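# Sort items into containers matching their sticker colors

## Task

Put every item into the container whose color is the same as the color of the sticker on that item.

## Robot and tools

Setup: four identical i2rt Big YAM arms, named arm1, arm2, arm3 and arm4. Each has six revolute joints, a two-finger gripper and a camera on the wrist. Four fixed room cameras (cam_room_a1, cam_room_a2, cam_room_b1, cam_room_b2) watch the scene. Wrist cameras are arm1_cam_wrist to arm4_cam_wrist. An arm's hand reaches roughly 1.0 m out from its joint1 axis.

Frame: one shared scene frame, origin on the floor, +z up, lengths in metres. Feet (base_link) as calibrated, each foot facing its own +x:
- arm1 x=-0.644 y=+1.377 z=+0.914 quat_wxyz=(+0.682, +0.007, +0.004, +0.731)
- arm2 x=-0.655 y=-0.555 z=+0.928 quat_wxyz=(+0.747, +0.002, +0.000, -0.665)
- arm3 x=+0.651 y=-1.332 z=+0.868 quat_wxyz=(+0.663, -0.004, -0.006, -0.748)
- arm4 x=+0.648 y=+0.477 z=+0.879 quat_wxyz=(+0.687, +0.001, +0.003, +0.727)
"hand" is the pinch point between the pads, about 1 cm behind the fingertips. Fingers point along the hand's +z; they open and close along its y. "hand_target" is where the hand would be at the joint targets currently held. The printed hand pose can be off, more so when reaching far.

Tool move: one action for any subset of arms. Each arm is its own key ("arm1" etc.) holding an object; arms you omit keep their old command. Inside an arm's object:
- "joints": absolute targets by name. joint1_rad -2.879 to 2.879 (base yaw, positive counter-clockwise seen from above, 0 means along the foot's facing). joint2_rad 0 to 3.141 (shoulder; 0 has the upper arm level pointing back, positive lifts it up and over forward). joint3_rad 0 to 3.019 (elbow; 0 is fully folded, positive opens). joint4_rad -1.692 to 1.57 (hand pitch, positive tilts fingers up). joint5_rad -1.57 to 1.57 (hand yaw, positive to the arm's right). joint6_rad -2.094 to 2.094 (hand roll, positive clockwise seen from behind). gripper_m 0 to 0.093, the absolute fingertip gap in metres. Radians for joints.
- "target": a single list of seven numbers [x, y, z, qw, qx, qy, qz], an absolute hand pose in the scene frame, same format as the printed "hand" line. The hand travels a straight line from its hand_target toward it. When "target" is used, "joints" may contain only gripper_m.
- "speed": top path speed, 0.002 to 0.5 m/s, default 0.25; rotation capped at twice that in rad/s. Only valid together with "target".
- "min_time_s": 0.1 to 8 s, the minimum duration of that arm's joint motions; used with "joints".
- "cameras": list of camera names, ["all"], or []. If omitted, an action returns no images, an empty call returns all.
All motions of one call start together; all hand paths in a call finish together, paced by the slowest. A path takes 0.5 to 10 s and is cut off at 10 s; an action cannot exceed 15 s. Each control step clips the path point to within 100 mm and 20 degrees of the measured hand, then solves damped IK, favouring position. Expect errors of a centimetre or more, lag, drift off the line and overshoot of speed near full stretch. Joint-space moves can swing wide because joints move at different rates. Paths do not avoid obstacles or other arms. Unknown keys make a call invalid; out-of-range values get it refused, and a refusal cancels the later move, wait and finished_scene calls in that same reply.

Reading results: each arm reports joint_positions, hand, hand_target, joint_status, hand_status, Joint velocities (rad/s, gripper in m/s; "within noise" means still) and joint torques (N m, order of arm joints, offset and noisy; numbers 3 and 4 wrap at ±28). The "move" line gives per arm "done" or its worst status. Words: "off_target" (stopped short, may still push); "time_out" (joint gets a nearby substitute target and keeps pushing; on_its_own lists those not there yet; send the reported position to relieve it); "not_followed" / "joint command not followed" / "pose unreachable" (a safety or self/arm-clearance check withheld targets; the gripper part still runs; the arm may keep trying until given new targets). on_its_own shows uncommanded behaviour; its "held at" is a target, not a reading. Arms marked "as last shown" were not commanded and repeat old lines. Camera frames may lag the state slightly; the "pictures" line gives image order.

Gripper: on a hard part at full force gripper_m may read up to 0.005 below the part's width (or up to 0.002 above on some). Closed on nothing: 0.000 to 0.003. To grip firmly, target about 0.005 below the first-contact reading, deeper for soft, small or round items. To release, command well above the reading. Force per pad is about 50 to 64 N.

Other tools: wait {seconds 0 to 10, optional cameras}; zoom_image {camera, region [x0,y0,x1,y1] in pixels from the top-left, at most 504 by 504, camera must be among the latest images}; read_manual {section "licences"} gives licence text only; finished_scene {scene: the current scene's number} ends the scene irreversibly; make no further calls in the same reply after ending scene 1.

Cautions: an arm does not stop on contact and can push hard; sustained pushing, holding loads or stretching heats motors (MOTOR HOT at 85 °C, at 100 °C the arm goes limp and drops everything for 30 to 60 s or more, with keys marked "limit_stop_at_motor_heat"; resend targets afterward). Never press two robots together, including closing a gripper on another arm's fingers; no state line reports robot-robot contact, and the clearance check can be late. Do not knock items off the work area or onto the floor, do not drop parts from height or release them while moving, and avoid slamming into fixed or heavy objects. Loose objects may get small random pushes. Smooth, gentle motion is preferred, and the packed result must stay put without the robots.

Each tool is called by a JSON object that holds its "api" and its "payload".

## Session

{"api": "move", "payload": {"arm1": {"joints":{"joint1_rad":1.7,"joint2_rad":1.2,"joint3_rad":1.2,"joint4_rad":-0.9,"joint5_rad":0,"joint6_rad":0},"min_time_s":2.2}, "arm2": {"joints":{"joint1_rad":-1.5,"joint2_rad":1.2,"joint3_rad":1.2,"joint4_rad":-0.9,"joint5_rad":0,"joint6_rad":0},"min_time_s":2.2}, "arm3": {"joints":{"joint1_rad":1.5,"joint2_rad":1.2,"joint3_rad":1.2,"joint4_rad":-0.9,"joint5_rad":0,"joint6_rad":0},"min_time_s":2.2}, "arm4": {"joints":{"joint1_rad":-1.5,"joint2_rad":1.2,"joint3_rad":1.2,"joint4_rad":-0.9,"joint5_rad":0,"joint6_rad":0},"min_time_s":2.2}, "cameras": ["all"]}}

Scene clock: 2.83 s.
Joint torques (N m): arm1=[-2.2 -5.95 12.41 2.03 0.01 -0.03] | arm2=[1.26 -9.88 11.02 2.78 0.05 -0.08] | arm3=[1.2 -10.17 9.63 1.92 0.13 -0.12] | arm4=[0.97 -9.7 9.72 1.66 0.16 0.2]
Motor temperatures (°C): arm1=[20 23 27 23 21 21 21] | arm2=[23 24 26 22 22 20 23] | arm3=[24 23 24 23 24 23 23] | arm4=[22 22 24 22 24 21 24]
Heat: arm1: hottest joint3_rad 27 °C; arm2: hottest joint3_rad 26 °C; arm3: hottest joint1_rad 24 °C; arm4: hottest joint3_rad 24 °C.
move: arm1 done; arm2 done; arm3 done; arm4 done
Joint velocities: within noise
arm1.joint_positions: joint1_rad=+1.704 joint2_rad=+1.200 joint3_rad=+1.194 joint4_rad=-0.918 joint5_rad=+0.000 joint6_rad=+0.008 gripper_m=+0.09398
arm1.joint_status: all done
arm1.hand: x=-1.1084 y=+1.2806 z=+1.2288 quat_wxyz=(+0.032, +0.941, +0.093, -0.323) (m; scene frame)
arm1.hand_target: x=-1.1134 y=+1.2816 z=+1.2348 quat_wxyz=(+0.031, +0.937, +0.094, -0.334) (m; scene frame)
arm1.hand_status: not commanded
arm2.joint_positions: joint1_rad=-1.507 joint2_rad=+1.190 joint3_rad=+1.210 joint4_rad=-0.919 joint5_rad=-0.001 joint6_rad=+0.015 gripper_m=+0.09397
arm2.joint_status: all done
arm2.hand: x=-1.1283 y=-0.6426 z=+1.2475 quat_wxyz=(-0.031, -0.941, -0.079, +0.327) (m; scene frame)
arm2.hand_target: x=-1.1314 y=-0.6461 z=+1.2407 quat_wxyz=(-0.029, -0.940, -0.089, +0.327) (m; scene frame)
arm2.hand_status: not commanded
arm3.joint_positions: joint1_rad=+1.499 joint2_rad=+1.200 joint3_rad=+1.202 joint4_rad=-0.916 joint5_rad=-0.003 joint6_rad=+0.007 gripper_m=+0.09397
arm3.joint_status: all done
arm3.hand: x=+1.1230 y=-1.4194 z=+1.1816 quat_wxyz=(-0.322, -0.091, -0.942, +0.035) (m; scene frame)
arm3.hand_target: x=+1.1256 y=-1.4198 z=+1.1830 quat_wxyz=(-0.329, -0.088, -0.940, +0.038) (m; scene frame)
arm3.hand_status: not commanded
arm4.joint_positions: joint1_rad=-1.507 joint2_rad=+1.194 joint3_rad=+1.195 joint4_rad=-0.918 joint5_rad=-0.001 joint6_rad=-0.014 gripper_m=+0.09398
arm4.joint_status: all done
arm4.hand: x=+1.1242 y=+0.5358 z=+1.1876 quat_wxyz=(-0.318, +0.064, -0.946, -0.016) (m; scene frame)
arm4.hand_target: x=+1.1295 y=+0.5393 z=+1.1903 quat_wxyz=(-0.326, +0.061, -0.943, -0.019) (m; scene frame)
arm4.hand_status: not commanded
pictures: arm1_cam_wrist, arm2_cam_wrist, arm3_cam_wrist, arm4_cam_wrist, cam_room_a1, cam_room_a2, cam_room_b1, cam_room_b2
Images, in order (width x height): arm1_cam_wrist 672x504, arm2_cam_wrist 672x504, arm3_cam_wrist 672x504, arm4_cam_wrist 672x504, cam_room_a1 672x504, cam_room_a2 672x504, cam_room_b1 672x504, cam_room_b2 672x504.

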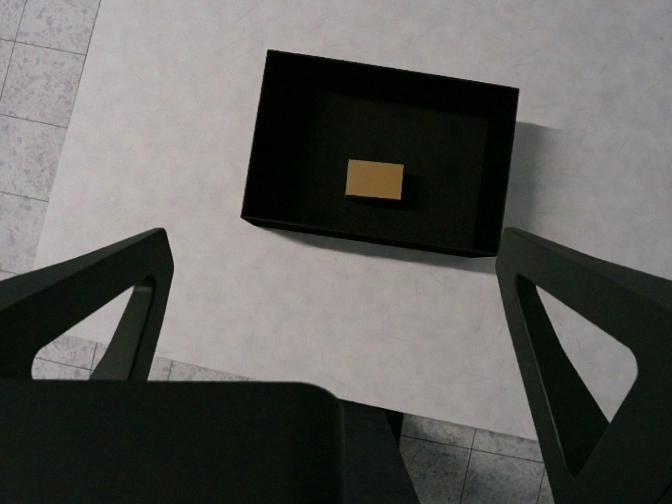

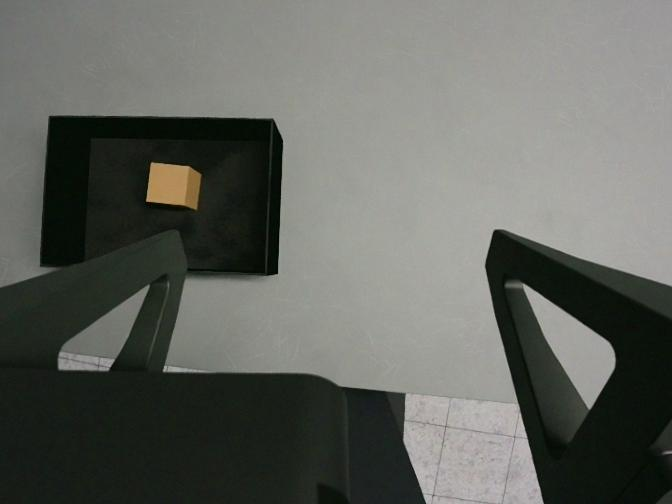

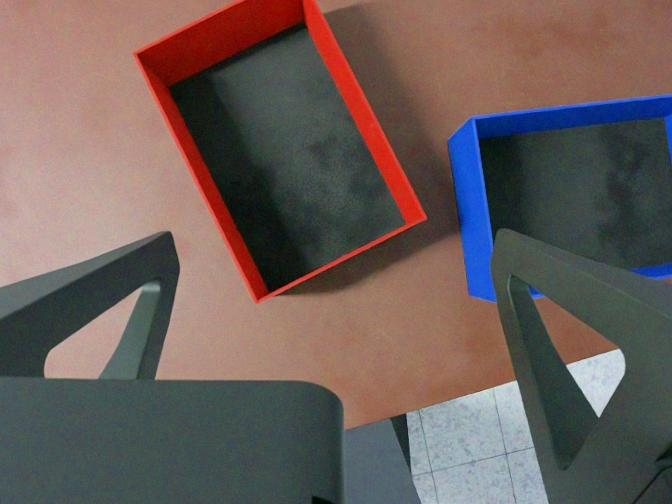

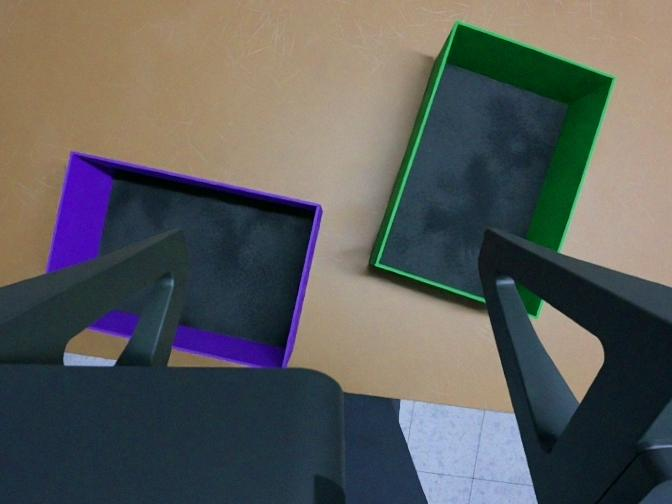

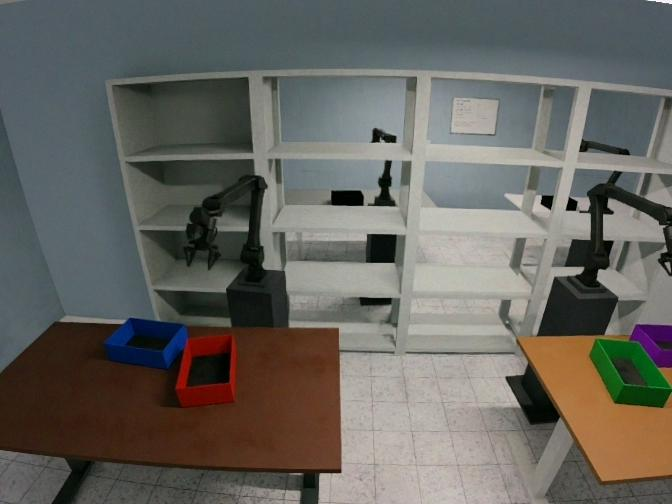

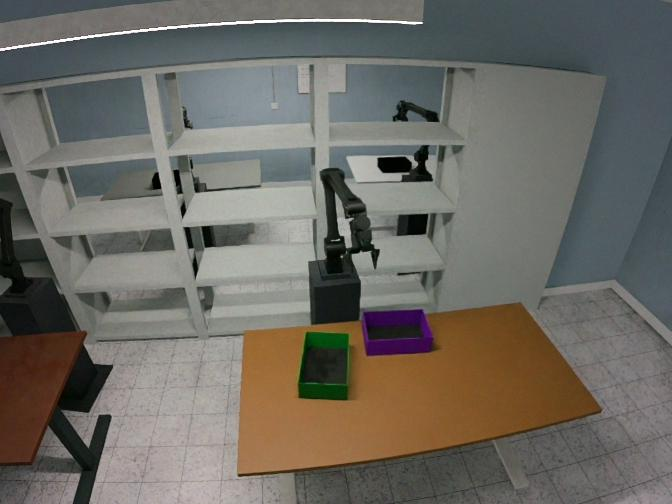

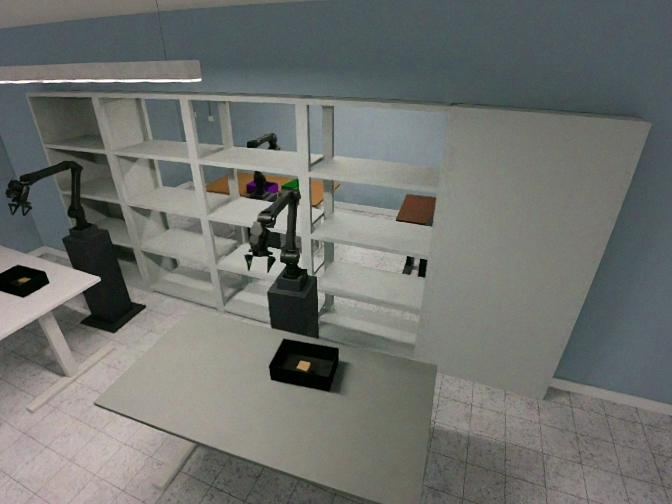

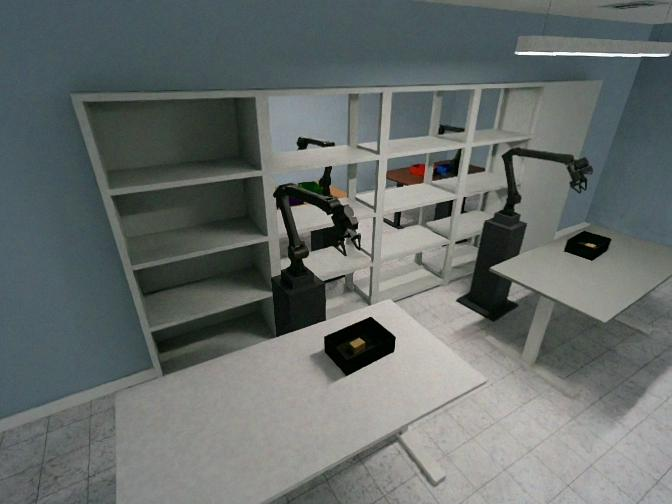

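{"api": "zoom_image", "payload": {"camera": "cam_room_b1", "region": [275, 340, 335, 390]}}

{"api": "zoom_image", "payload": {"camera": "cam_room_b2", "region": [330, 325, 390, 375]}}

{"api": "zoom_image", "payload": {"camera": "cam_room_b2", "region": [560, 225, 620, 265]}}

{"api": "zoom_image", "payload": {"camera": "arm1_cam_wrist", "region": [310, 120, 450, 240]}}

{"api": "zoom_image", "payload": {"camera": "arm2_cam_wrist", "region": [100, 120, 240, 240]}}

{"api": "zoom_image", "payload": {"camera": "cam_room_b1", "region": [0, 255, 60, 305]}}

Scaled by 8.400.

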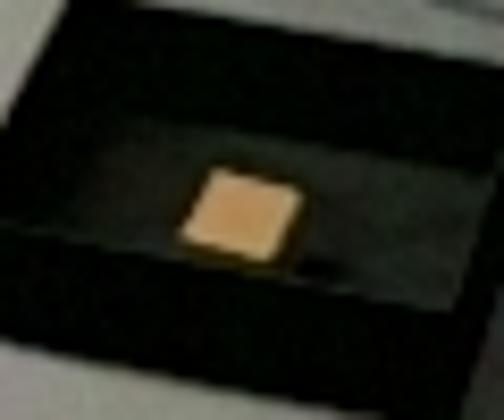

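Scaled by 8.400.

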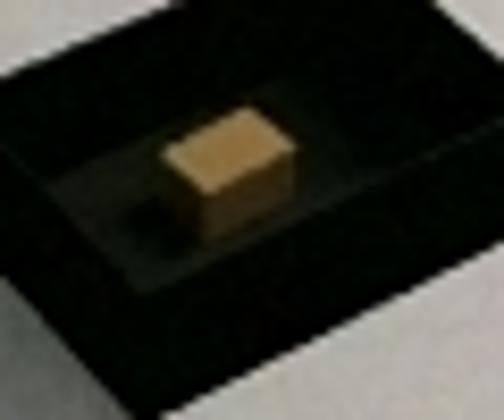

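Scaled by 8.400.

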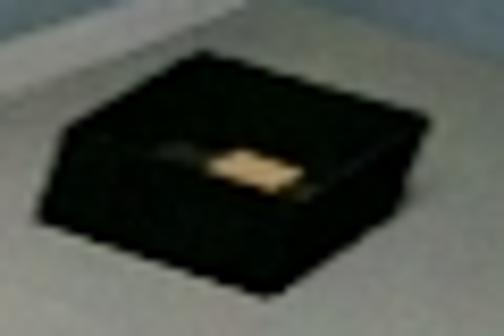

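Scaled by 3.600.

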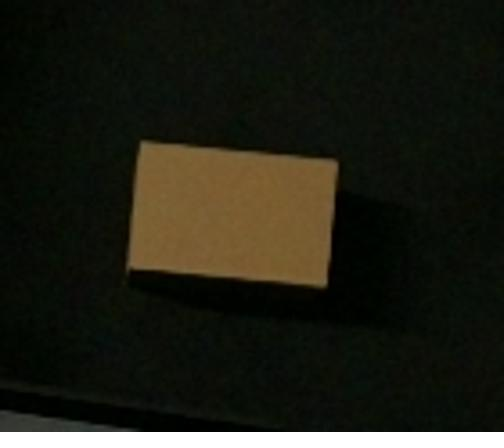

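Scaled by 3.600.

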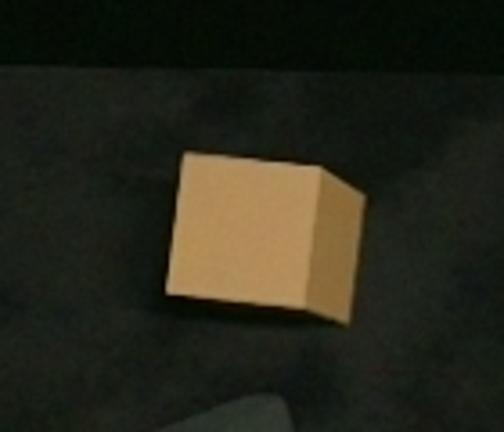

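Scaled by 8.400.

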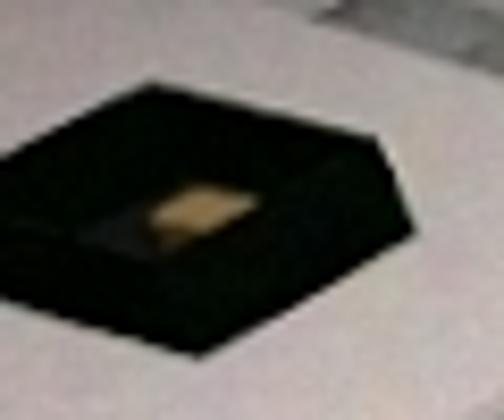

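{"api": "move", "payload": {"arm1": {"target":[-1.228,1.316,0.865,-0.0057,-0.993,-0.0547,0.1043],"speed":0.3}, "arm2": {"target":[-1.175,-0.896,0.885,-0.005,-0.9813,-0.0257,0.1907],"speed":0.3}, "arm3": {"joints":{"joint2_rad":0.8,"joint3_rad":0.95,"joint4_rad":-1.3},"min_time_s":1.5}, "arm4": {"joints":{"joint2_rad":0.8,"joint3_rad":0.95,"joint4_rad":-1.3},"min_time_s":1.5}, "cameras": ["arm1_cam_wrist","arm2_cam_wrist"]}}

Scene clock: 34.17 s.
Joint torques (N m): arm1=[-2.26 -15.56 12.12 1.09 0.11 -0.02] | arm2=[0.67 -18.9 12.36 1.61 0.39 0.2] | arm3=[1.26 -3.25 8.96 0.54 0.13 -0.12] | arm4=[1.67 -3.72 8.94 0.14 0.15 0.19]
Motor temperatures (°C): arm1=[20 24 31 23 21 21 21] | arm2=[23 25 29 22 22 20 23] | arm3=[24 23 27 23 24 23 23] | arm4=[22 22 29 22 24 21 24]
Heat: arm1: hottest joint3_rad 31 °C; arm2: hottest joint3_rad 29 °C; arm3: hottest joint3_rad 27 °C; arm4: hottest joint3_rad 29 °C.
move: arm1 off_target; arm2 off_target; arm3 done; arm4 done
Joint velocities: within noise
arm1.joint_positions: joint1_rad=+1.615 joint2_rad=+2.036 joint3_rad=+1.262 joint4_rad=-0.661 joint5_rad=-0.006 joint6_rad=+0.001 gripper_m=+0.09398
arm1.joint_status: not commanded
arm1.hand: x=-1.2004 y=+1.3135 z=+0.8485 quat_wxyz=(+0.005, +0.996, +0.056, -0.076) (m; scene frame)
arm1.hand_target: x=-1.2267 y=+1.3163 z=+0.8658 quat_wxyz=(+0.005, +0.993, +0.055, -0.104) (m; scene frame)
arm1.hand_status: off_target (0.032 m and 3.3 deg from the pose sent, 0.385 m and 26.4 deg at the start)
arm2.joint_positions: joint1_rad=-1.048 joint2_rad=+2.014 joint3_rad=+1.276 joint4_rad=-0.542 joint5_rad=+0.203 joint6_rad=+0.537 gripper_m=+0.09397
arm2.joint_status: not commanded
arm2.hand: x=-1.1564 y=-0.8840 z=+0.8787 quat_wxyz=(+0.005, -0.984, -0.036, +0.175) (m; scene frame)
arm2.hand_target: x=-1.1743 y=-0.8955 z=+0.8857 quat_wxyz=(-0.005, -0.981, -0.026, +0.191) (m; scene frame)
arm2.hand_status: off_target (0.023 m and 2.4 deg from the pose sent, 0.445 m and 17.6 deg at the start)
arm3.joint_positions: joint1_rad=+1.499 joint2_rad=+0.802 joint3_rad=+0.957 joint4_rad=-1.293 joint5_rad=-0.003 joint6_rad=+0.007 gripper_m=+0.09397
arm3.joint_status: all done
arm3.hand: x=+0.9340 y=-1.3830 z=+1.1524 quat_wxyz=(-0.215, -0.095, -0.972, +0.025) (m; scene frame)
arm3.hand_target: x=+0.9310 y=-1.3826 z=+1.1487 quat_wxyz=(-0.209, -0.092, -0.973, +0.027) (m; scene frame)
arm3.hand_status: not commanded
arm4.joint_positions: joint1_rad=-1.507 joint2_rad=+0.804 joint3_rad=+0.951 joint4_rad=-1.289 joint5_rad=-0.001 joint6_rad=-0.014 gripper_m=+0.09398
arm4.joint_status: all done
arm4.hand: x=+0.9361 y=+0.5129 z=+1.1585 quat_wxyz=(-0.210, +0.066, -0.975, -0.011) (m; scene frame)
arm4.hand_target: x=+0.9327 y=+0.5141 z=+1.1580 quat_wxyz=(-0.206, +0.063, -0.976, -0.012) (m; scene frame)
arm4.hand_status: not commanded
pictures: arm1_cam_wrist, arm2_cam_wrist
Images, in order (width x height): arm1_cam_wrist 672x504, arm2_cam_wrist 672x504.

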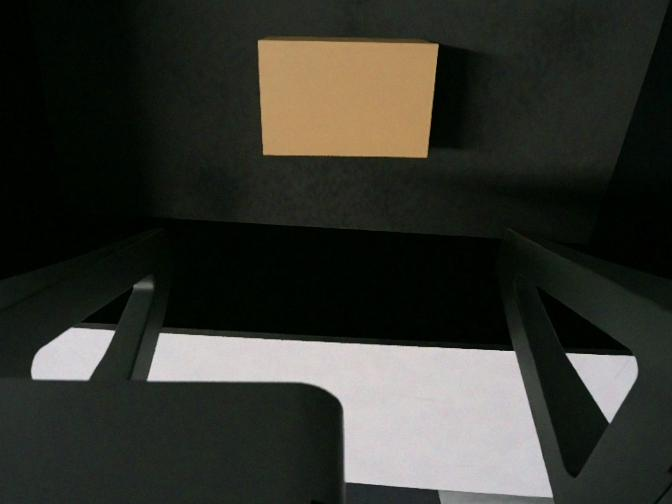

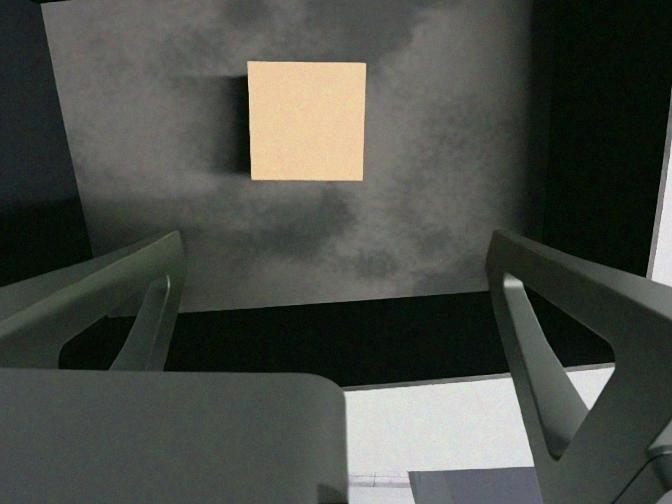

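{"api": "move", "payload": {"arm1": {"target":[-1.249,1.318,0.815,-0.0057,-0.993,-0.0547,0.1043],"speed":0.2}, "arm2": {"target":[-1.204,-0.909,0.835,-0.005,-0.9813,-0.0257,0.1907],"speed":0.2}}}

{"api": "move", "payload": {"arm1": {"target":[-1.247,1.318,0.765,-0.0057,-0.993,-0.0547,0.1043],"speed":0.12}, "arm2": {"target":[-1.204,-0.909,0.780,-0.005,-0.9813,-0.0257,0.1907],"speed":0.12}, "cameras": ["arm1_cam_wrist","arm2_cam_wrist"]}}

Scene clock: 51.30 s.
Joint torques (N m): arm1=[-3.25 -15.68 11.45 0.95 0.02 -0.06] | arm2=[0.09 -20.31 11.97 1.78 0.23 0.11] | arm3=[1.26 -3.19 8.92 0.59 0.13 -0.11] | arm4=[1.32 -3.49 8.84 0.31 0.13 0.2]
Motor temperatures (°C): arm1=[20 25 31 23 21 21 21] | arm2=[23 25 31 22 22 20 23] | arm3=[24 23 26 23 24 23 23] | arm4=[22 22 29 22 24 21 24]
Heat: arm1: hottest joint3_rad 31 °C; arm2: hottest joint3_rad 31 °C; arm3: hottest joint3_rad 26 °C; arm4: hottest joint3_rad 29 °C.
move: arm1 off_target; arm2 off_target
Joint velocities: within noise
arm1.joint_positions: joint1_rad=+1.610 joint2_rad=+2.160 joint3_rad=+1.327 joint4_rad=-0.599 joint5_rad=-0.006 joint6_rad=-0.004 gripper_m=+0.09398
arm1.joint_status: not commanded
arm1.hand: x=-1.2220 y=+1.3144 z=+0.8022 quat_wxyz=(+0.005, +0.995, +0.056, -0.077) (m; scene frame)
arm1.hand_target: x=-1.2480 y=+1.3183 z=+0.8160 quat_wxyz=(+0.005, +0.993, +0.055, -0.104) (m; scene frame)
arm1.hand_status: off_target (0.030 m and 3.2 deg from the pose sent, 0.059 m and 3.3 deg at the start)
arm2.joint_positions: joint1_rad=-1.051 joint2_rad=+2.158 joint3_rad=+1.378 joint4_rad=-0.498 joint5_rad=+0.203 joint6_rad=+0.537 gripper_m=+0.09397
arm2.joint_status: not commanded
arm2.hand: x=-1.1828 y=-0.9012 z=+0.8317 quat_wxyz=(+0.005, -0.984, -0.034, +0.176) (m; scene frame)
arm2.hand_target: x=-1.2032 y=-0.9083 z=+0.8357 quat_wxyz=(-0.005, -0.981, -0.026, +0.191) (m; scene frame)
arm2.hand_status: off_target (0.023 m and 2.3 deg from the pose sent, 0.069 m and 2.5 deg at the start)
arm3, arm4: as last shown
pictures: none

Scene clock: 52.57 s.
Joint torques (N m): arm1=[-2.67 -16.38 10.47 1.18 0.05 -0.04] | arm2=[-0.21 -20.48 11 1.92 0.25 0.11] | arm3=[1.38 -3.25 8.95 0.57 0.13 -0.11] | arm4=[1.44 -3.84 8.91 0.36 0.15 0.16]
Motor temperatures (°C): arm1=[20 25 32 23 21 21 21] | arm2=[23 26 31 22 22 20 23] | arm3=[24 23 26 23 24 23 23] | arm4=[22 22 29 22 24 21 24]
Heat: arm1: hottest joint3_rad 32 °C; arm2: hottest joint3_rad 31 °C; arm3: hottest joint3_rad 26 °C; arm4: hottest joint3_rad 29 °C.
move: arm1 off_target; arm2 off_target
Joint velocities: within noise
arm1.joint_positions: joint1_rad=+1.610 joint2_rad=+2.250 joint3_rad=+1.328 joint4_rad=-0.505 joint5_rad=-0.006 joint6_rad=-0.004 gripper_m=+0.09398
arm1.joint_status: not commanded
arm1.hand: x=-1.2217 y=+1.3146 z=+0.7556 quat_wxyz=(+0.005, +0.995, +0.056, -0.079) (m; scene frame)
arm1.hand_target: x=-1.2462 y=+1.3182 z=+0.7660 quat_wxyz=(+0.006, +0.993, +0.055, -0.105) (m; scene frame)
arm1.hand_status: off_target (0.027 m and 2.9 deg from the pose sent, 0.045 m and 3.2 deg at the start)
arm2.joint_positions: joint1_rad=-1.051 joint2_rad=+2.260 joint3_rad=+1.390 joint4_rad=-0.405 joint5_rad=+0.203 joint6_rad=+0.537 gripper_m=+0.09397
arm2.joint_status: not commanded
arm2.hand: x=-1.1844 y=-0.9023 z=+0.7799 quat_wxyz=(+0.004, -0.984, -0.034, +0.177) (m; scene frame)
arm2.hand_target: x=-1.2033 y=-0.9084 z=+0.7807 quat_wxyz=(-0.005, -0.981, -0.026, +0.191) (m; scene frame)
arm2.hand_status: off_target (0.021 m and 2.2 deg from the pose sent, 0.056 m and 2.3 deg at the start)
arm3, arm4: as last shown
pictures: arm1_cam_wrist, arm2_cam_wrist
Images, in order (width x height): arm1_cam_wrist 672x504, arm2_cam_wrist 672x504.

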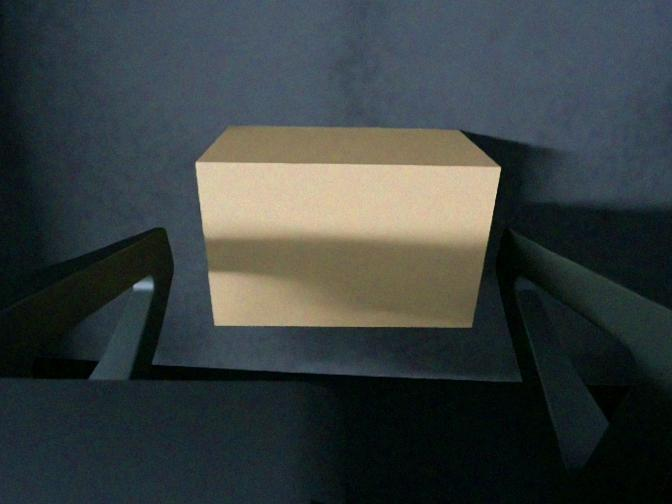

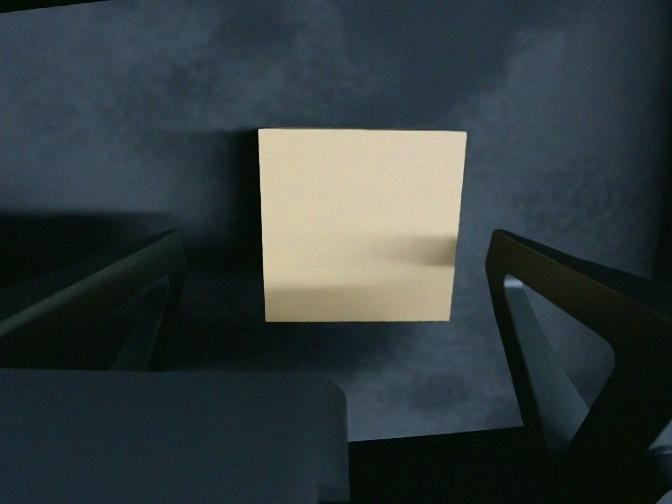

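{"api": "move", "payload": {"arm1": {"joints":{"gripper_m":0.059}}, "arm2": {"target":[-1.206,-0.903,0.767,-0.005,-0.9813,-0.0257,0.1907],"speed":0.1}}}

{"api": "move", "payload": {"arm2": {"joints":{"gripper_m":0.041}}, "arm1": {"target":[-1.240,1.318,0.92,-0.0057,-0.993,-0.0547,0.1043],"speed":0.25}}}

{"api": "move", "payload": {"arm2": {"target":[-1.195,-0.903,0.95,-0.005,-0.9813,-0.0257,0.1907],"speed":0.25}, "arm1": {"joints":{"joint1_rad":1.5,"joint2_rad":1.2,"joint3_rad":1.2,"joint4_rad":0,"joint5_rad":0,"joint6_rad":0},"min_time_s":2}, "cameras": ["arm1_cam_wrist","arm2_cam_wrist","cam_room_b1","cam_room_b2"]}}

{"api": "zoom_image", "payload": {"camera": "cam_room_b2", "region": [300, 150, 440, 290]}}

{"api": "zoom_image", "payload": {"camera": "cam_room_b1", "region": [0, 140, 120, 260]}}

Scene clock: 61.70 s.
Joint torques (N m): arm1=[-2.9 -15.97 10.41 1.17 0.02 -0.06] | arm2=[0.15 -19.43 10.7 2.02 0.1 0.02] | arm3=[1.26 -3.31 8.92 0.55 0.13 -0.12] | arm4=[1.26 -3.6 8.99 0.29 0.11 0.15]
Motor temperatures (°C): arm1=[20 25 32 23 21 21 21] | arm2=[23 26 31 22 22 20 23] | arm3=[24 23 26 23 24 23 23] | arm4=[22 22 30 22 24 21 24]
Heat: arm1: hottest joint3_rad 32 °C; arm2: hottest joint3_rad 31 °C; arm3: hottest joint3_rad 26 °C; arm4: hottest joint3_rad 30 °C.
move: arm1 off_target; arm2 off_target
Joint velocities: within noise
arm1.joint_positions: joint1_rad=+1.610 joint2_rad=+2.250 joint3_rad=+1.328 joint4_rad=-0.505 joint5_rad=-0.006 joint6_rad=-0.004 gripper_m=+0.06862
arm1.joint_status: gripper_m off_target (ended at +0.06865, target +0.05900)
arm1.hand: x=-1.2217 y=+1.3148 z=+0.7556 quat_wxyz=(+0.005, +0.995, +0.056, -0.079) (m; scene frame)
arm1.hand_target: x=-1.2462 y=+1.3183 z=+0.7660 quat_wxyz=(+0.005, +0.993, +0.055, -0.104) (m; scene frame)
arm1.hand_status: not commanded
arm2.joint_positions: joint1_rad=-1.063 joint2_rad=+2.269 joint3_rad=+1.390 joint4_rad=-0.379 joint5_rad=+0.203 joint6_rad=+0.537 gripper_m=+0.09397
arm2.joint_status: not commanded
arm2.hand: x=-1.1914 y=-0.8981 z=+0.7760 quat_wxyz=(+0.000, -0.983, -0.028, +0.184) (m; scene frame)
arm2.hand_target: x=-1.2053 y=-0.9025 z=+0.7675 quat_wxyz=(-0.005, -0.981, -0.026, +0.191) (m; scene frame)
arm2.hand_status: off_target (0.018 m and 1.0 deg from the pose sent, 0.025 m and 2.2 deg at the start)
arm3, arm4: as last shown
pictures: none

Scene clock: 63.00 s.
Joint torques (N m): arm1=[-2.84 -15.44 12.7 0.36 -0.02 -0.03] | arm2=[0.21 -19.37 10.71 1.98 0.11 0.02] | arm3=[1.26 -3.14 8.94 0.54 0.14 -0.11] | arm4=[1.44 -3.31 8.88 0.34 0.12 0.17]
Motor temperatures (°C): arm1=[20 25 32 23 21 21 21] | arm2=[23 26 31 22 22 20 23] | arm3=[24 23 26 23 24 23 23] | arm4=[22 22 30 22 24 21 24]
Heat: arm1: hottest joint3_rad 32 °C; arm2: hottest joint3_rad 31 °C; arm3: hottest joint3_rad 26 °C; arm4: hottest joint3_rad 30 °C.
move: arm1 off_target; arm2 off_target
Joint velocities: within noise
arm1.joint_positions: joint1_rad=+1.610 joint2_rad=+1.977 joint3_rad=+1.343 joint4_rad=-0.779 joint5_rad=-0.006 joint6_rad=-0.004 gripper_m=+0.06863
arm1.joint_status: not commanded
arm1.hand: x=-1.2209 y=+1.3142 z=+0.9030 quat_wxyz=(+0.005, +0.995, +0.056, -0.086) (m; scene frame)
arm1.hand_target: x=-1.2391 y=+1.3182 z=+0.9202 quat_wxyz=(+0.005, +0.993, +0.055, -0.104) (m; scene frame)
arm1.hand_status: off_target (0.026 m and 2.1 deg from the pose sent, 0.166 m and 2.9 deg at the start)
arm2.joint_positions: joint1_rad=-1.063 joint2_rad=+2.269 joint3_rad=+1.390 joint4_rad=-0.377 joint5_rad=+0.203 joint6_rad=+0.537 gripper_m=+0.05322
arm2.joint_status: gripper_m off_target (ended at +0.05324, target +0.04100)
arm2.hand: x=-1.1916 y=-0.8983 z=+0.7761 quat_wxyz=(+0.000, -0.983, -0.027, +0.184) (m; scene frame)
arm2.hand_target: x=-1.2053 y=-0.9025 z=+0.7676 quat_wxyz=(-0.005, -0.981, -0.026, +0.191) (m; scene frame)
arm2.hand_status: not commanded
arm3, arm4: as last shown
pictures: none

Scene clock: 65.63 s.
Joint torques (N m): arm1=[-2.67 -5.95 12.62 2.36 0.09 0.06] | arm2=[0.85 -20.66 13.3 0.83 0.25 0.11] | arm3=[1.26 -3.14 8.94 0.57 0.13 -0.12] | arm4=[1.2 -3.96 8.96 0.27 0.16 0.17]
Motor temperatures (°C): arm1=[20 25 32 23 21 21 21] | arm2=[23 26 31 22 22 20 23] | arm3=[24 23 26 23 24 23 23] | arm4=[22 22 30 22 24 21 24]
Heat: arm1: hottest joint3_rad 32 °C; arm2: hottest joint3_rad 31 °C; arm3: hottest joint3_rad 26 °C; arm4: hottest joint3_rad 30 °C.
move: arm1 done; arm2 off_target
Joint velocities: within noise
arm1.joint_positions: joint1_rad=+1.510 joint2_rad=+1.198 joint3_rad=+1.195 joint4_rad=-0.019 joint5_rad=-0.002 joint6_rad=-0.004 gripper_m=+0.06863
arm1.joint_status: all done
arm1.hand: x=-1.2129 y=+1.3715 z=+1.4247 quat_wxyz=(+0.001, +0.709, +0.006, -0.705) (m; scene frame)
arm1.hand_target: x=-1.2138 y=+1.3775 z=+1.4312 quat_wxyz=(-0.002, +0.701, +0.000, -0.713) (m; scene frame)
arm1.hand_status: not commanded
arm2.joint_positions: joint1_rad=-1.063 joint2_rad=+1.972 joint3_rad=+1.390 joint4_rad=-0.689 joint5_rad=+0.203 joint6_rad=+0.537 gripper_m=+0.05322
arm2.joint_status: not commanded
arm2.hand: x=-1.1814 y=-0.8912 z=+0.9348 quat_wxyz=(+0.004, -0.984, -0.028, +0.178) (m; scene frame)
arm2.hand_target: x=-1.1942 y=-0.9026 z=+0.9502 quat_wxyz=(-0.005, -0.981, -0.026, +0.191) (m; scene frame)
arm2.hand_status: off_target (0.024 m and 1.8 deg from the pose sent, 0.174 m and 1.0 deg at the start)
arm3, arm4: as last shown
pictures: arm1_cam_wrist, arm2_cam_wrist, cam_room_b1, cam_room_b2
Images, in order (width x height): arm1_cam_wrist 672x504, arm2_cam_wrist 672x504, cam_room_b1 672x504, cam_room_b2 672x504.

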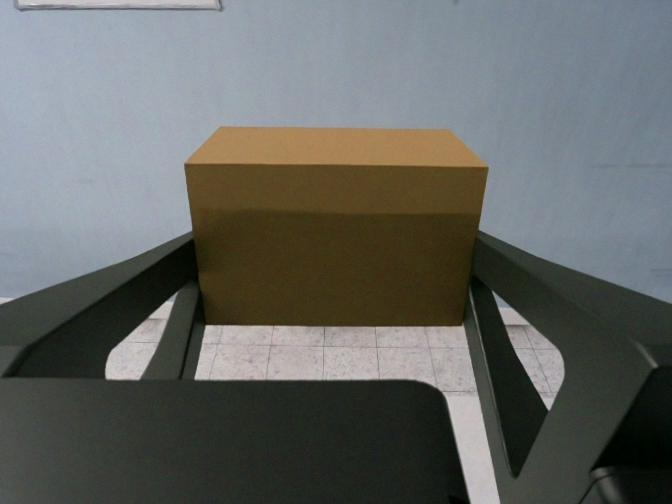

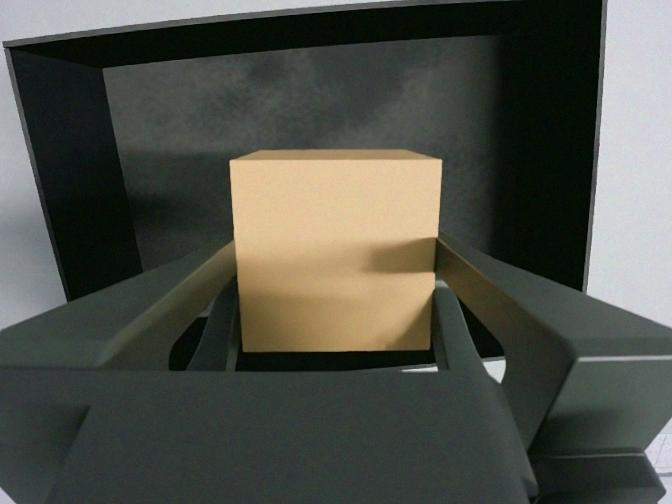

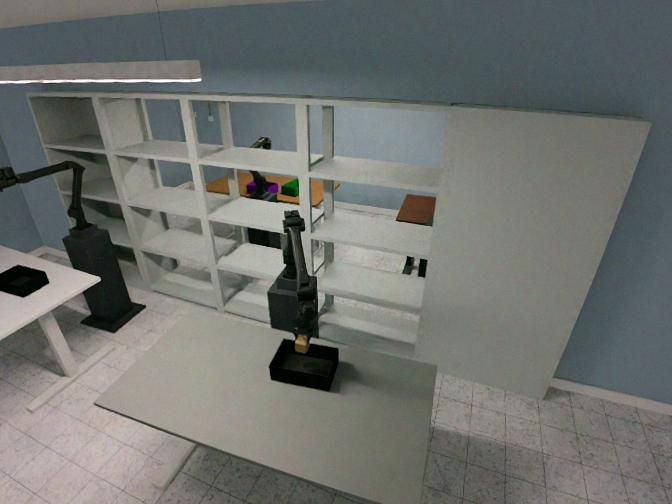

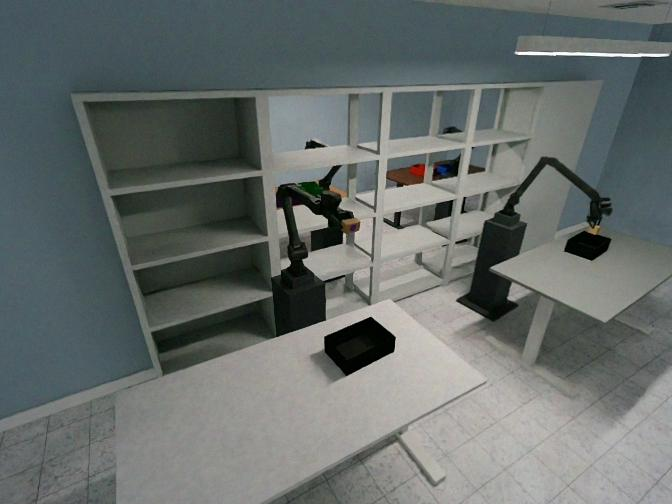

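Scaled by 3.600.

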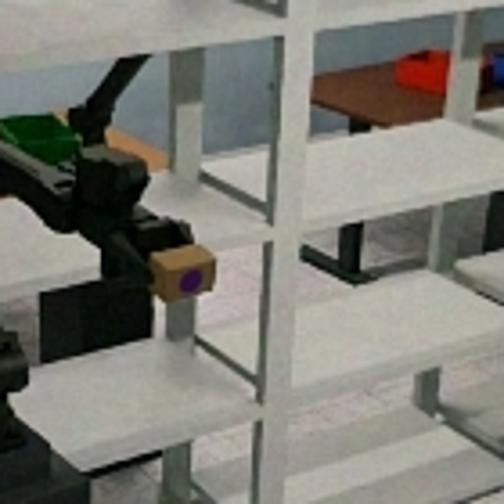

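Scaled by 4.200.

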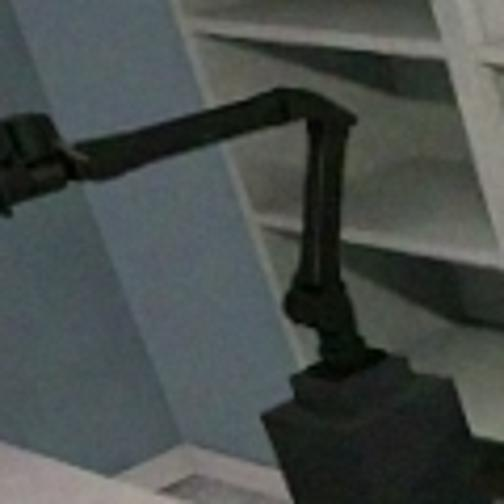

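{"api": "move", "payload": {"arm1": {"joints":{"joint1_rad":-2.25,"joint2_rad":0.8,"joint3_rad":0.95,"joint4_rad":-1.56,"joint5_rad":0,"joint6_rad":0},"min_time_s":4}, "arm2": {"joints":{"joint1_rad":-1.6,"joint2_rad":1.2,"joint3_rad":1.2,"joint4_rad":0,"joint5_rad":0,"joint6_rad":0},"min_time_s":2.2}, "arm4": {"joints":{"joint1_rad":0.906},"min_time_s":3}, "cameras": ["cam_room_b1","cam_room_b2"]}}

{"api": "zoom_image", "payload": {"camera": "cam_room_b1", "region": [230, 180, 330, 280]}}

{"api": "zoom_image", "payload": {"camera": "cam_room_b2", "region": [530, 120, 630, 220]}}

Scene clock: 76.93 s.
Joint torques (N m): arm1=[-2.02 -0.85 10.95 0.24 -0.04 0.06] | arm2=[0.73 -11.22 11.48 3.48 -0.18 -0.07] | arm3=[1.26 -3.19 8.96 0.61 0.13 -0.11] | arm4=[0.79 -3.08 8.87 0.24 0.14 0.13]
Motor temperatures (°C): arm1=[20 25 32 23 21 21 22] | arm2=[23 26 31 22 22 20 23] | arm3=[24 23 27 23 24 23 23] | arm4=[22 22 30 22 24 21 24]
Heat: arm1: hottest joint3_rad 32 °C; arm2: hottest joint3_rad 31 °C; arm3: hottest joint3_rad 27 °C; arm4: hottest joint3_rad 30 °C.
move: arm1 done; arm2 done; arm4 done
Joint velocities: within noise
arm1.joint_positions: joint1_rad=-2.244 joint2_rad=+0.809 joint3_rad=+0.947 joint4_rad=-1.551 joint5_rad=+0.001 joint6_rad=-0.004 gripper_m=+0.06866
arm1.joint_status: all done
arm1.hand: x=-0.4534 y=+1.2470 z=+1.1700 quat_wxyz=(-0.067, -0.295, -0.953, +0.025) (m; scene frame)
arm1.hand_target: x=-0.4564 y=+1.2478 z=+1.1726 quat_wxyz=(-0.069, -0.299, -0.951, +0.025) (m; scene frame)
arm1.hand_status: not commanded
arm2.joint_positions: joint1_rad=-1.599 joint2_rad=+1.197 joint3_rad=+1.210 joint4_rad=-0.022 joint5_rad=+0.004 joint6_rad=+0.015 gripper_m=+0.05321
arm2.joint_status: all done
arm2.hand: x=-1.2309 y=-0.6069 z=+1.4374 quat_wxyz=(-0.034, -0.710, -0.026, +0.702) (m; scene frame)
arm2.hand_target: x=-1.2318 y=-0.6071 z=+1.4352 quat_wxyz=(-0.030, -0.707, -0.032, +0.706) (m; scene frame)
arm2.hand_status: not commanded
arm3: as last shown
arm4.joint_positions: joint1_rad=+0.905 joint2_rad=+0.804 joint3_rad=+0.951 joint4_rad=-1.289 joint5_rad=-0.001 joint6_rad=-0.012 gripper_m=+0.09399
arm4.joint_status: all done
arm4.hand: x=+0.4124 y=+0.6439 z=+1.1605 quat_wxyz=(-0.062, +0.934, -0.288, -0.205) (m; scene frame)
arm4.hand_target: x=+0.4150 y=+0.6420 z=+1.1600 quat_wxyz=(-0.060, +0.933, -0.293, -0.201) (m; scene frame)
arm4.hand_status: not commanded
pictures: cam_room_b1, cam_room_b2
Images, in order (width x height): cam_room_b1 672x504, cam_room_b2 672x504.

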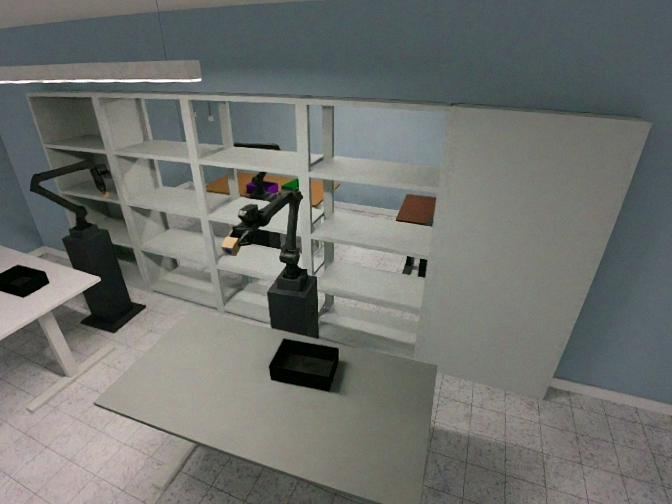

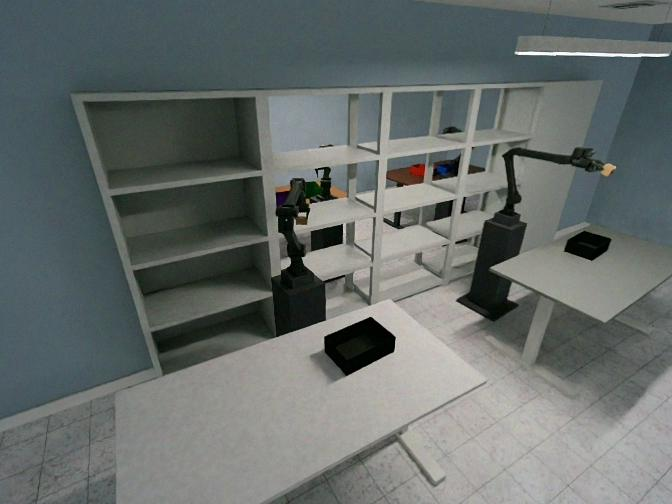

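Scaled by 5.040.

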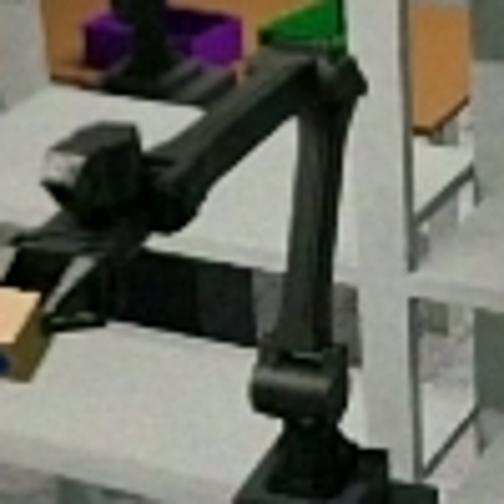

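Scaled by 5.040.

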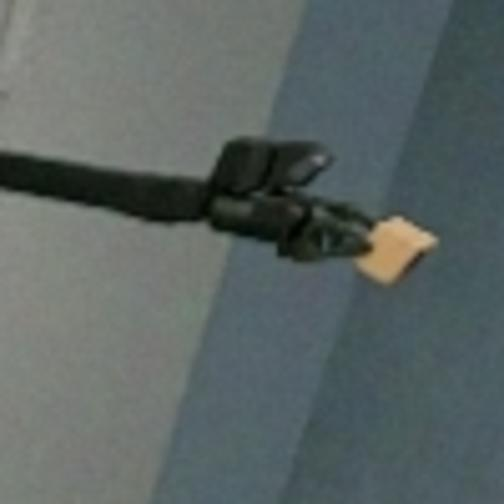

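{"api": "zoom_image", "payload": {"camera": "cam_room_b1", "region": [210, 225, 250, 265]}}

Scaled by 12.600.

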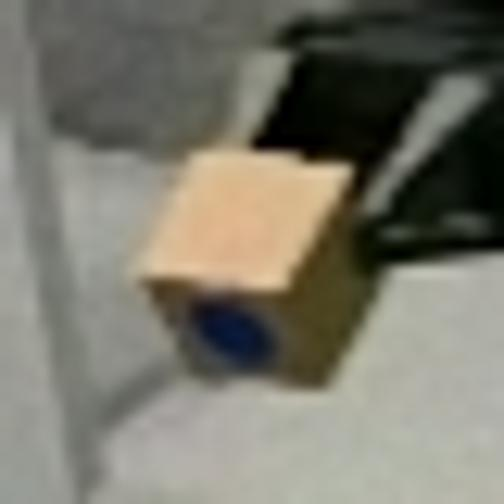

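{"api": "move", "payload": {"arm1": {"target":[-0.017,0.940,1.085,0.0763,0.2989,0.951,-0.024],"speed":0.25}, "arm2": {"joints":{"joint1_rad":0.918,"joint2_rad":0.8,"joint3_rad":0.95,"joint4_rad":-1.351,"joint5_rad":0,"joint6_rad":0},"min_time_s":3.5}, "arm3": {"joints":{"joint1_rad":-1.97},"min_time_s":4}}}

{"api": "move", "payload": {"arm1": {"target":[-0.018,0.941,1.036,0.0763,0.2989,0.951,-0.024],"speed":0.1}, "arm2": {"target":[0.008,-0.9495,1.110,0.1773,0.2605,0.9475,-0.0487],"speed":0.25}, "cameras": ["arm1_cam_wrist","arm2_cam_wrist"]}}

Scene clock: 93.60 s.
Joint torques (N m): arm1=[-2.43 -20.78 16.61 0.27 -0.01 0.09] | arm2=[0.91 -4.89 10.39 1.03 -0.07 -0.07] | arm3=[0.56 -3.37 8.95 0.51 0.02 -0.11] | arm4=[0.79 -3.55 8.9 0.25 0.08 0.14]
Motor temperatures (°C): arm1=[20 25 33 23 21 21 22] | arm2=[23 26 31 22 22 20 24] | arm3=[24 23 27 23 24 23 23] | arm4=[22 22 31 22 24 21 24]
Heat: arm1: hottest joint3_rad 33 °C; arm2: hottest joint3_rad 31 °C; arm3: hottest joint3_rad 27 °C; arm4: hottest joint3_rad 31 °C.
move: arm1 off_target; arm2 done; arm3 done
Joint velocities: within noise
arm1.joint_positions: joint1_rad=-2.244 joint2_rad=+2.378 joint3_rad=+2.554 joint4_rad=-1.614 joint5_rad=-0.005 joint6_rad=-0.004 gripper_m=+0.06866
arm1.joint_status: not commanded
arm1.hand: x=-0.0229 y=+0.9500 z=+1.0679 quat_wxyz=(-0.057, -0.295, -0.954, +0.019) (m; scene frame)
arm1.hand_target: x=-0.0180 y=+0.9408 z=+1.0850 quat_wxyz=(-0.077, -0.299, -0.951, +0.024) (m; scene frame)
arm1.hand_status: off_target (0.021 m and 2.4 deg from the pose sent, 0.540 m and 1.2 deg at the start)
arm2.joint_positions: joint1_rad=+0.916 joint2_rad=+0.811 joint3_rad=+0.960 joint4_rad=-1.339 joint5_rad=+0.001 joint6_rad=+0.014 gripper_m=+0.05322
arm2.joint_status: all done
arm2.hand: x=-0.4153 y=-0.7002 z=+1.2067 quat_wxyz=(-0.183, -0.268, -0.945, +0.048) (m; scene frame)
arm2.hand_target: x=-0.4203 y=-0.6965 z=+1.2034 quat_wxyz=(-0.178, -0.261, -0.948, +0.047) (m; scene frame)
arm2.hand_status: not commanded
arm3.joint_positions: joint1_rad=-1.961 joint2_rad=+0.802 joint3_rad=+0.957 joint4_rad=-1.293 joint5_rad=+0.000 joint6_rad=+0.006 gripper_m=+0.09400
arm3.joint_status: all done
arm3.hand: x=+0.3990 y=-1.1862 z=+1.1491 quat_wxyz=(+0.047, -0.945, +0.251, +0.206) (m; scene frame)
arm3.hand_target: x=+0.4030 y=-1.1854 z=+1.1454 quat_wxyz=(+0.047, -0.946, +0.253, +0.199) (m; scene frame)
arm3.hand_status: not commanded
arm4: as last shown
pictures: none

Scene clock: 96.60 s.
Joint torques (N m): arm1=[-2.26 -23.18 10.06 1.22 -0.04 0.09] | arm2=[1.08 -23.41 16.79 0.95 0.14 -0.06] | arm3=[0.62 -3.37 8.94 0.55 0.03 -0.12] | arm4=[0.73 -3.6 8.96 0.34 0.12 0.14]
Motor temperatures (°C): arm1=[20 25 33 23 21 21 22] | arm2=[23 26 32 22 22 20 24] | arm3=[24 23 27 23 24 23 23] | arm4=[22 22 31 22 24 21 24]
Heat: arm1: hottest joint3_rad 33 °C; arm2: hottest joint3_rad 32 °C; arm3: hottest joint3_rad 27 °C; arm4: hottest joint3_rad 31 °C.
move: arm1 off_target; arm2 off_target
Joint velocities: within noise
arm1.joint_positions: joint1_rad=-2.244 joint2_rad=+2.370 joint3_rad=+2.428 joint4_rad=-1.481 joint5_rad=-0.005 joint6_rad=-0.004 gripper_m=+0.06866
arm1.joint_status: not commanded
arm1.hand: x=-0.0176 y=+0.9460 z=+1.0260 quat_wxyz=(-0.064, -0.295, -0.953, +0.021) (m; scene frame)
arm1.hand_target: x=-0.0181 y=+0.9412 z=+1.0360 quat_wxyz=(-0.076, -0.299, -0.951, +0.024) (m; scene frame)
arm1.hand_status: off_target (0.011 m and 1.6 deg from the pose sent, 0.033 m and 2.4 deg at the start)
arm2.joint_positions: joint1_rad=+0.916 joint2_rad=+2.171 joint3_rad=+2.169 joint4_rad=-1.226 joint5_rad=+0.001 joint6_rad=+0.014 gripper_m=+0.05322
arm2.joint_status: not commanded
arm2.hand: x=-0.0055 y=-0.9442 z=+1.0988 quat_wxyz=(-0.165, -0.269, -0.948, +0.043) (m; scene frame)
arm2.hand_target: x=+0.0070 y=-0.9489 z=+1.1099 quat_wxyz=(-0.178, -0.261, -0.948, +0.049) (m; scene frame)
arm2.hand_status: off_target (0.018 m and 1.8 deg from the pose sent, 0.501 m and 1.1 deg at the start)
arm3, arm4: as last shown
pictures: arm1_cam_wrist, arm2_cam_wrist
Images, in order (width x height): arm1_cam_wrist 672x504, arm2_cam_wrist 672x504.

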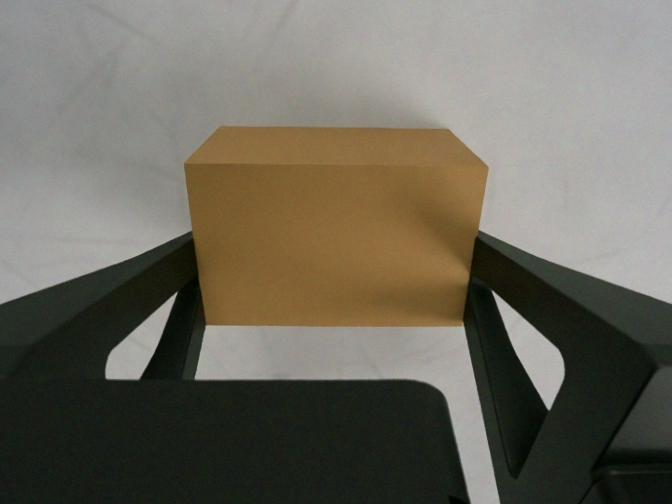

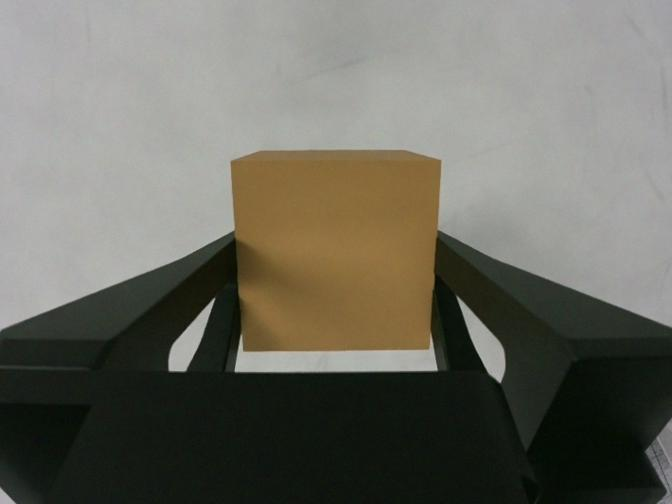

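{"api": "move", "payload": {"arm1": {"target":[-0.018,0.941,1.017,0.0763,0.2989,0.951,-0.024],"speed":0.05}, "arm2": {"target":[0.006,-0.9490,1.040,0.1773,0.2605,0.9475,-0.0487],"speed":0.1}}}

{"api": "move", "payload": {"arm1": {"joints":{"gripper_m":0.09}}, "arm2": {"target":[0.006,-0.9490,1.020,0.1773,0.2605,0.9475,-0.0487],"speed":0.05}, "cameras": ["cam_room_a2"]}}

Scene clock: 102.07 s.
Joint torques (N m): arm1=[-2.32 -21.19 9.32 1.39 -0.06 0.07] | arm2=[1.08 -22.77 10.66 2.28 0.11 -0.07] | arm3=[0.62 -3.49 8.95 0.53 0.03 -0.11] | arm4=[0.38 -3.49 8.9 0.36 0.11 0.17]
Motor temperatures (°C): arm1=[20 25 33 23 21 21 22] | arm2=[23 26 32 22 22 20 24] | arm3=[24 23 27 23 24 23 23] | arm4=[22 22 31 22 24 21 24]
Heat: arm1: hottest joint3_rad 33 °C; arm2: hottest joint3_rad 32 °C; arm3: hottest joint3_rad 27 °C; arm4: hottest joint3_rad 31 °C.
move: arm1 done; arm2 off_target
Joint velocities: within noise
arm1.joint_positions: joint1_rad=-2.244 joint2_rad=+2.348 joint3_rad=+2.382 joint4_rad=-1.430 joint5_rad=-0.006 joint6_rad=-0.004 gripper_m=+0.06866
arm1.joint_status: not commanded
arm1.hand: x=-0.0159 y=+0.9449 z=+1.0244 quat_wxyz=(-0.076, -0.294, -0.952, +0.024) (m; scene frame)
arm1.hand_target: x=-0.0180 y=+0.9412 z=+1.0169 quat_wxyz=(-0.076, -0.299, -0.951, +0.024) (m; scene frame)
arm1.hand_status: done (0.009 m and 0.5 deg from the pose sent, 0.010 m and 1.6 deg at the start)
arm2.joint_positions: joint1_rad=+0.916 joint2_rad=+2.173 joint3_rad=+2.074 joint4_rad=-1.082 joint5_rad=+0.001 joint6_rad=+0.014 gripper_m=+0.05322
arm2.joint_status: not commanded
arm2.hand: x=+0.0028 y=-0.9490 z=+1.0652 quat_wxyz=(-0.187, -0.268, -0.944, +0.049) (m; scene frame)
arm2.hand_target: x=+0.0052 y=-0.9486 z=+1.0403 quat_wxyz=(-0.177, -0.261, -0.948, +0.049) (m; scene frame)
arm2.hand_status: off_target (0.025 m and 1.5 deg from the pose sent, 0.060 m and 1.8 deg at the start)
arm3, arm4: as last shown
pictures: none

Scene clock: 103.03 s.
Joint torques (N m): arm1=[-2.43 -22.07 11.08 1.29 -0.04 0.11] | arm2=[0.97 -22.65 10.43 2.36 0.11 -0.07] | arm3=[0.62 -3.43 8.91 0.53 0.03 -0.11] | arm4=[1.03 -3.84 8.9 0.28 0.11 0.17]
Motor temperatures (°C): arm1=[20 25 33 23 21 21 22] | arm2=[23 26 32 22 22 20 24] | arm3=[24 23 27 23 24 23 23] | arm4=[22 22 31 22 24 21 24]
Heat: arm1: hottest joint3_rad 33 °C; arm2: hottest joint3_rad 32 °C; arm3: hottest joint3_rad 27 °C; arm4: hottest joint3_rad 31 °C.
move: arm1 done; arm2 off_target
Joint velocities: within noise
arm1.joint_positions: joint1_rad=-2.244 joint2_rad=+2.348 joint3_rad=+2.363 joint4_rad=-1.426 joint5_rad=-0.006 joint6_rad=-0.004 gripper_m=+0.08996
arm1.joint_status: all done
arm1.hand: x=-0.0188 y=+0.9469 z=+1.0165 quat_wxyz=(-0.069, -0.295, -0.953, +0.022) (m; scene frame)
arm1.hand_target: x=-0.0181 y=+0.9412 z=+1.0169 quat_wxyz=(-0.076, -0.299, -0.951, +0.024) (m; scene frame)
arm1.hand_status: not commanded
arm2.joint_positions: joint1_rad=+0.916 joint2_rad=+2.179 joint3_rad=+2.041 joint4_rad=-1.037 joint5_rad=+0.001 joint6_rad=+0.014 gripper_m=+0.05322
arm2.joint_status: not commanded
arm2.hand: x=+0.0037 y=-0.9495 z=+1.0493 quat_wxyz=(-0.190, -0.267, -0.943, +0.050) (m; scene frame)
arm2.hand_target: x=+0.0050 y=-0.9485 z=+1.0203 quat_wxyz=(-0.177, -0.261, -0.948, +0.049) (m; scene frame)
arm2.hand_status: off_target (0.029 m and 1.7 deg from the pose sent, 0.045 m and 1.5 deg at the start)
arm3, arm4: as last shown
pictures: cam_room_a2
Images, in order (width x height): cam_room_a2 672x504.

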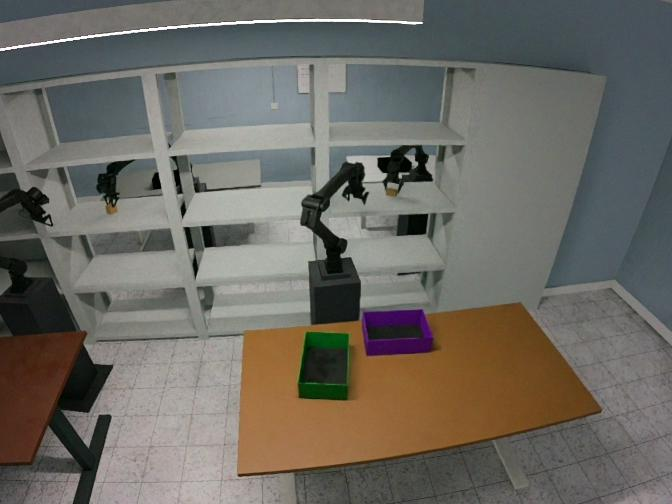

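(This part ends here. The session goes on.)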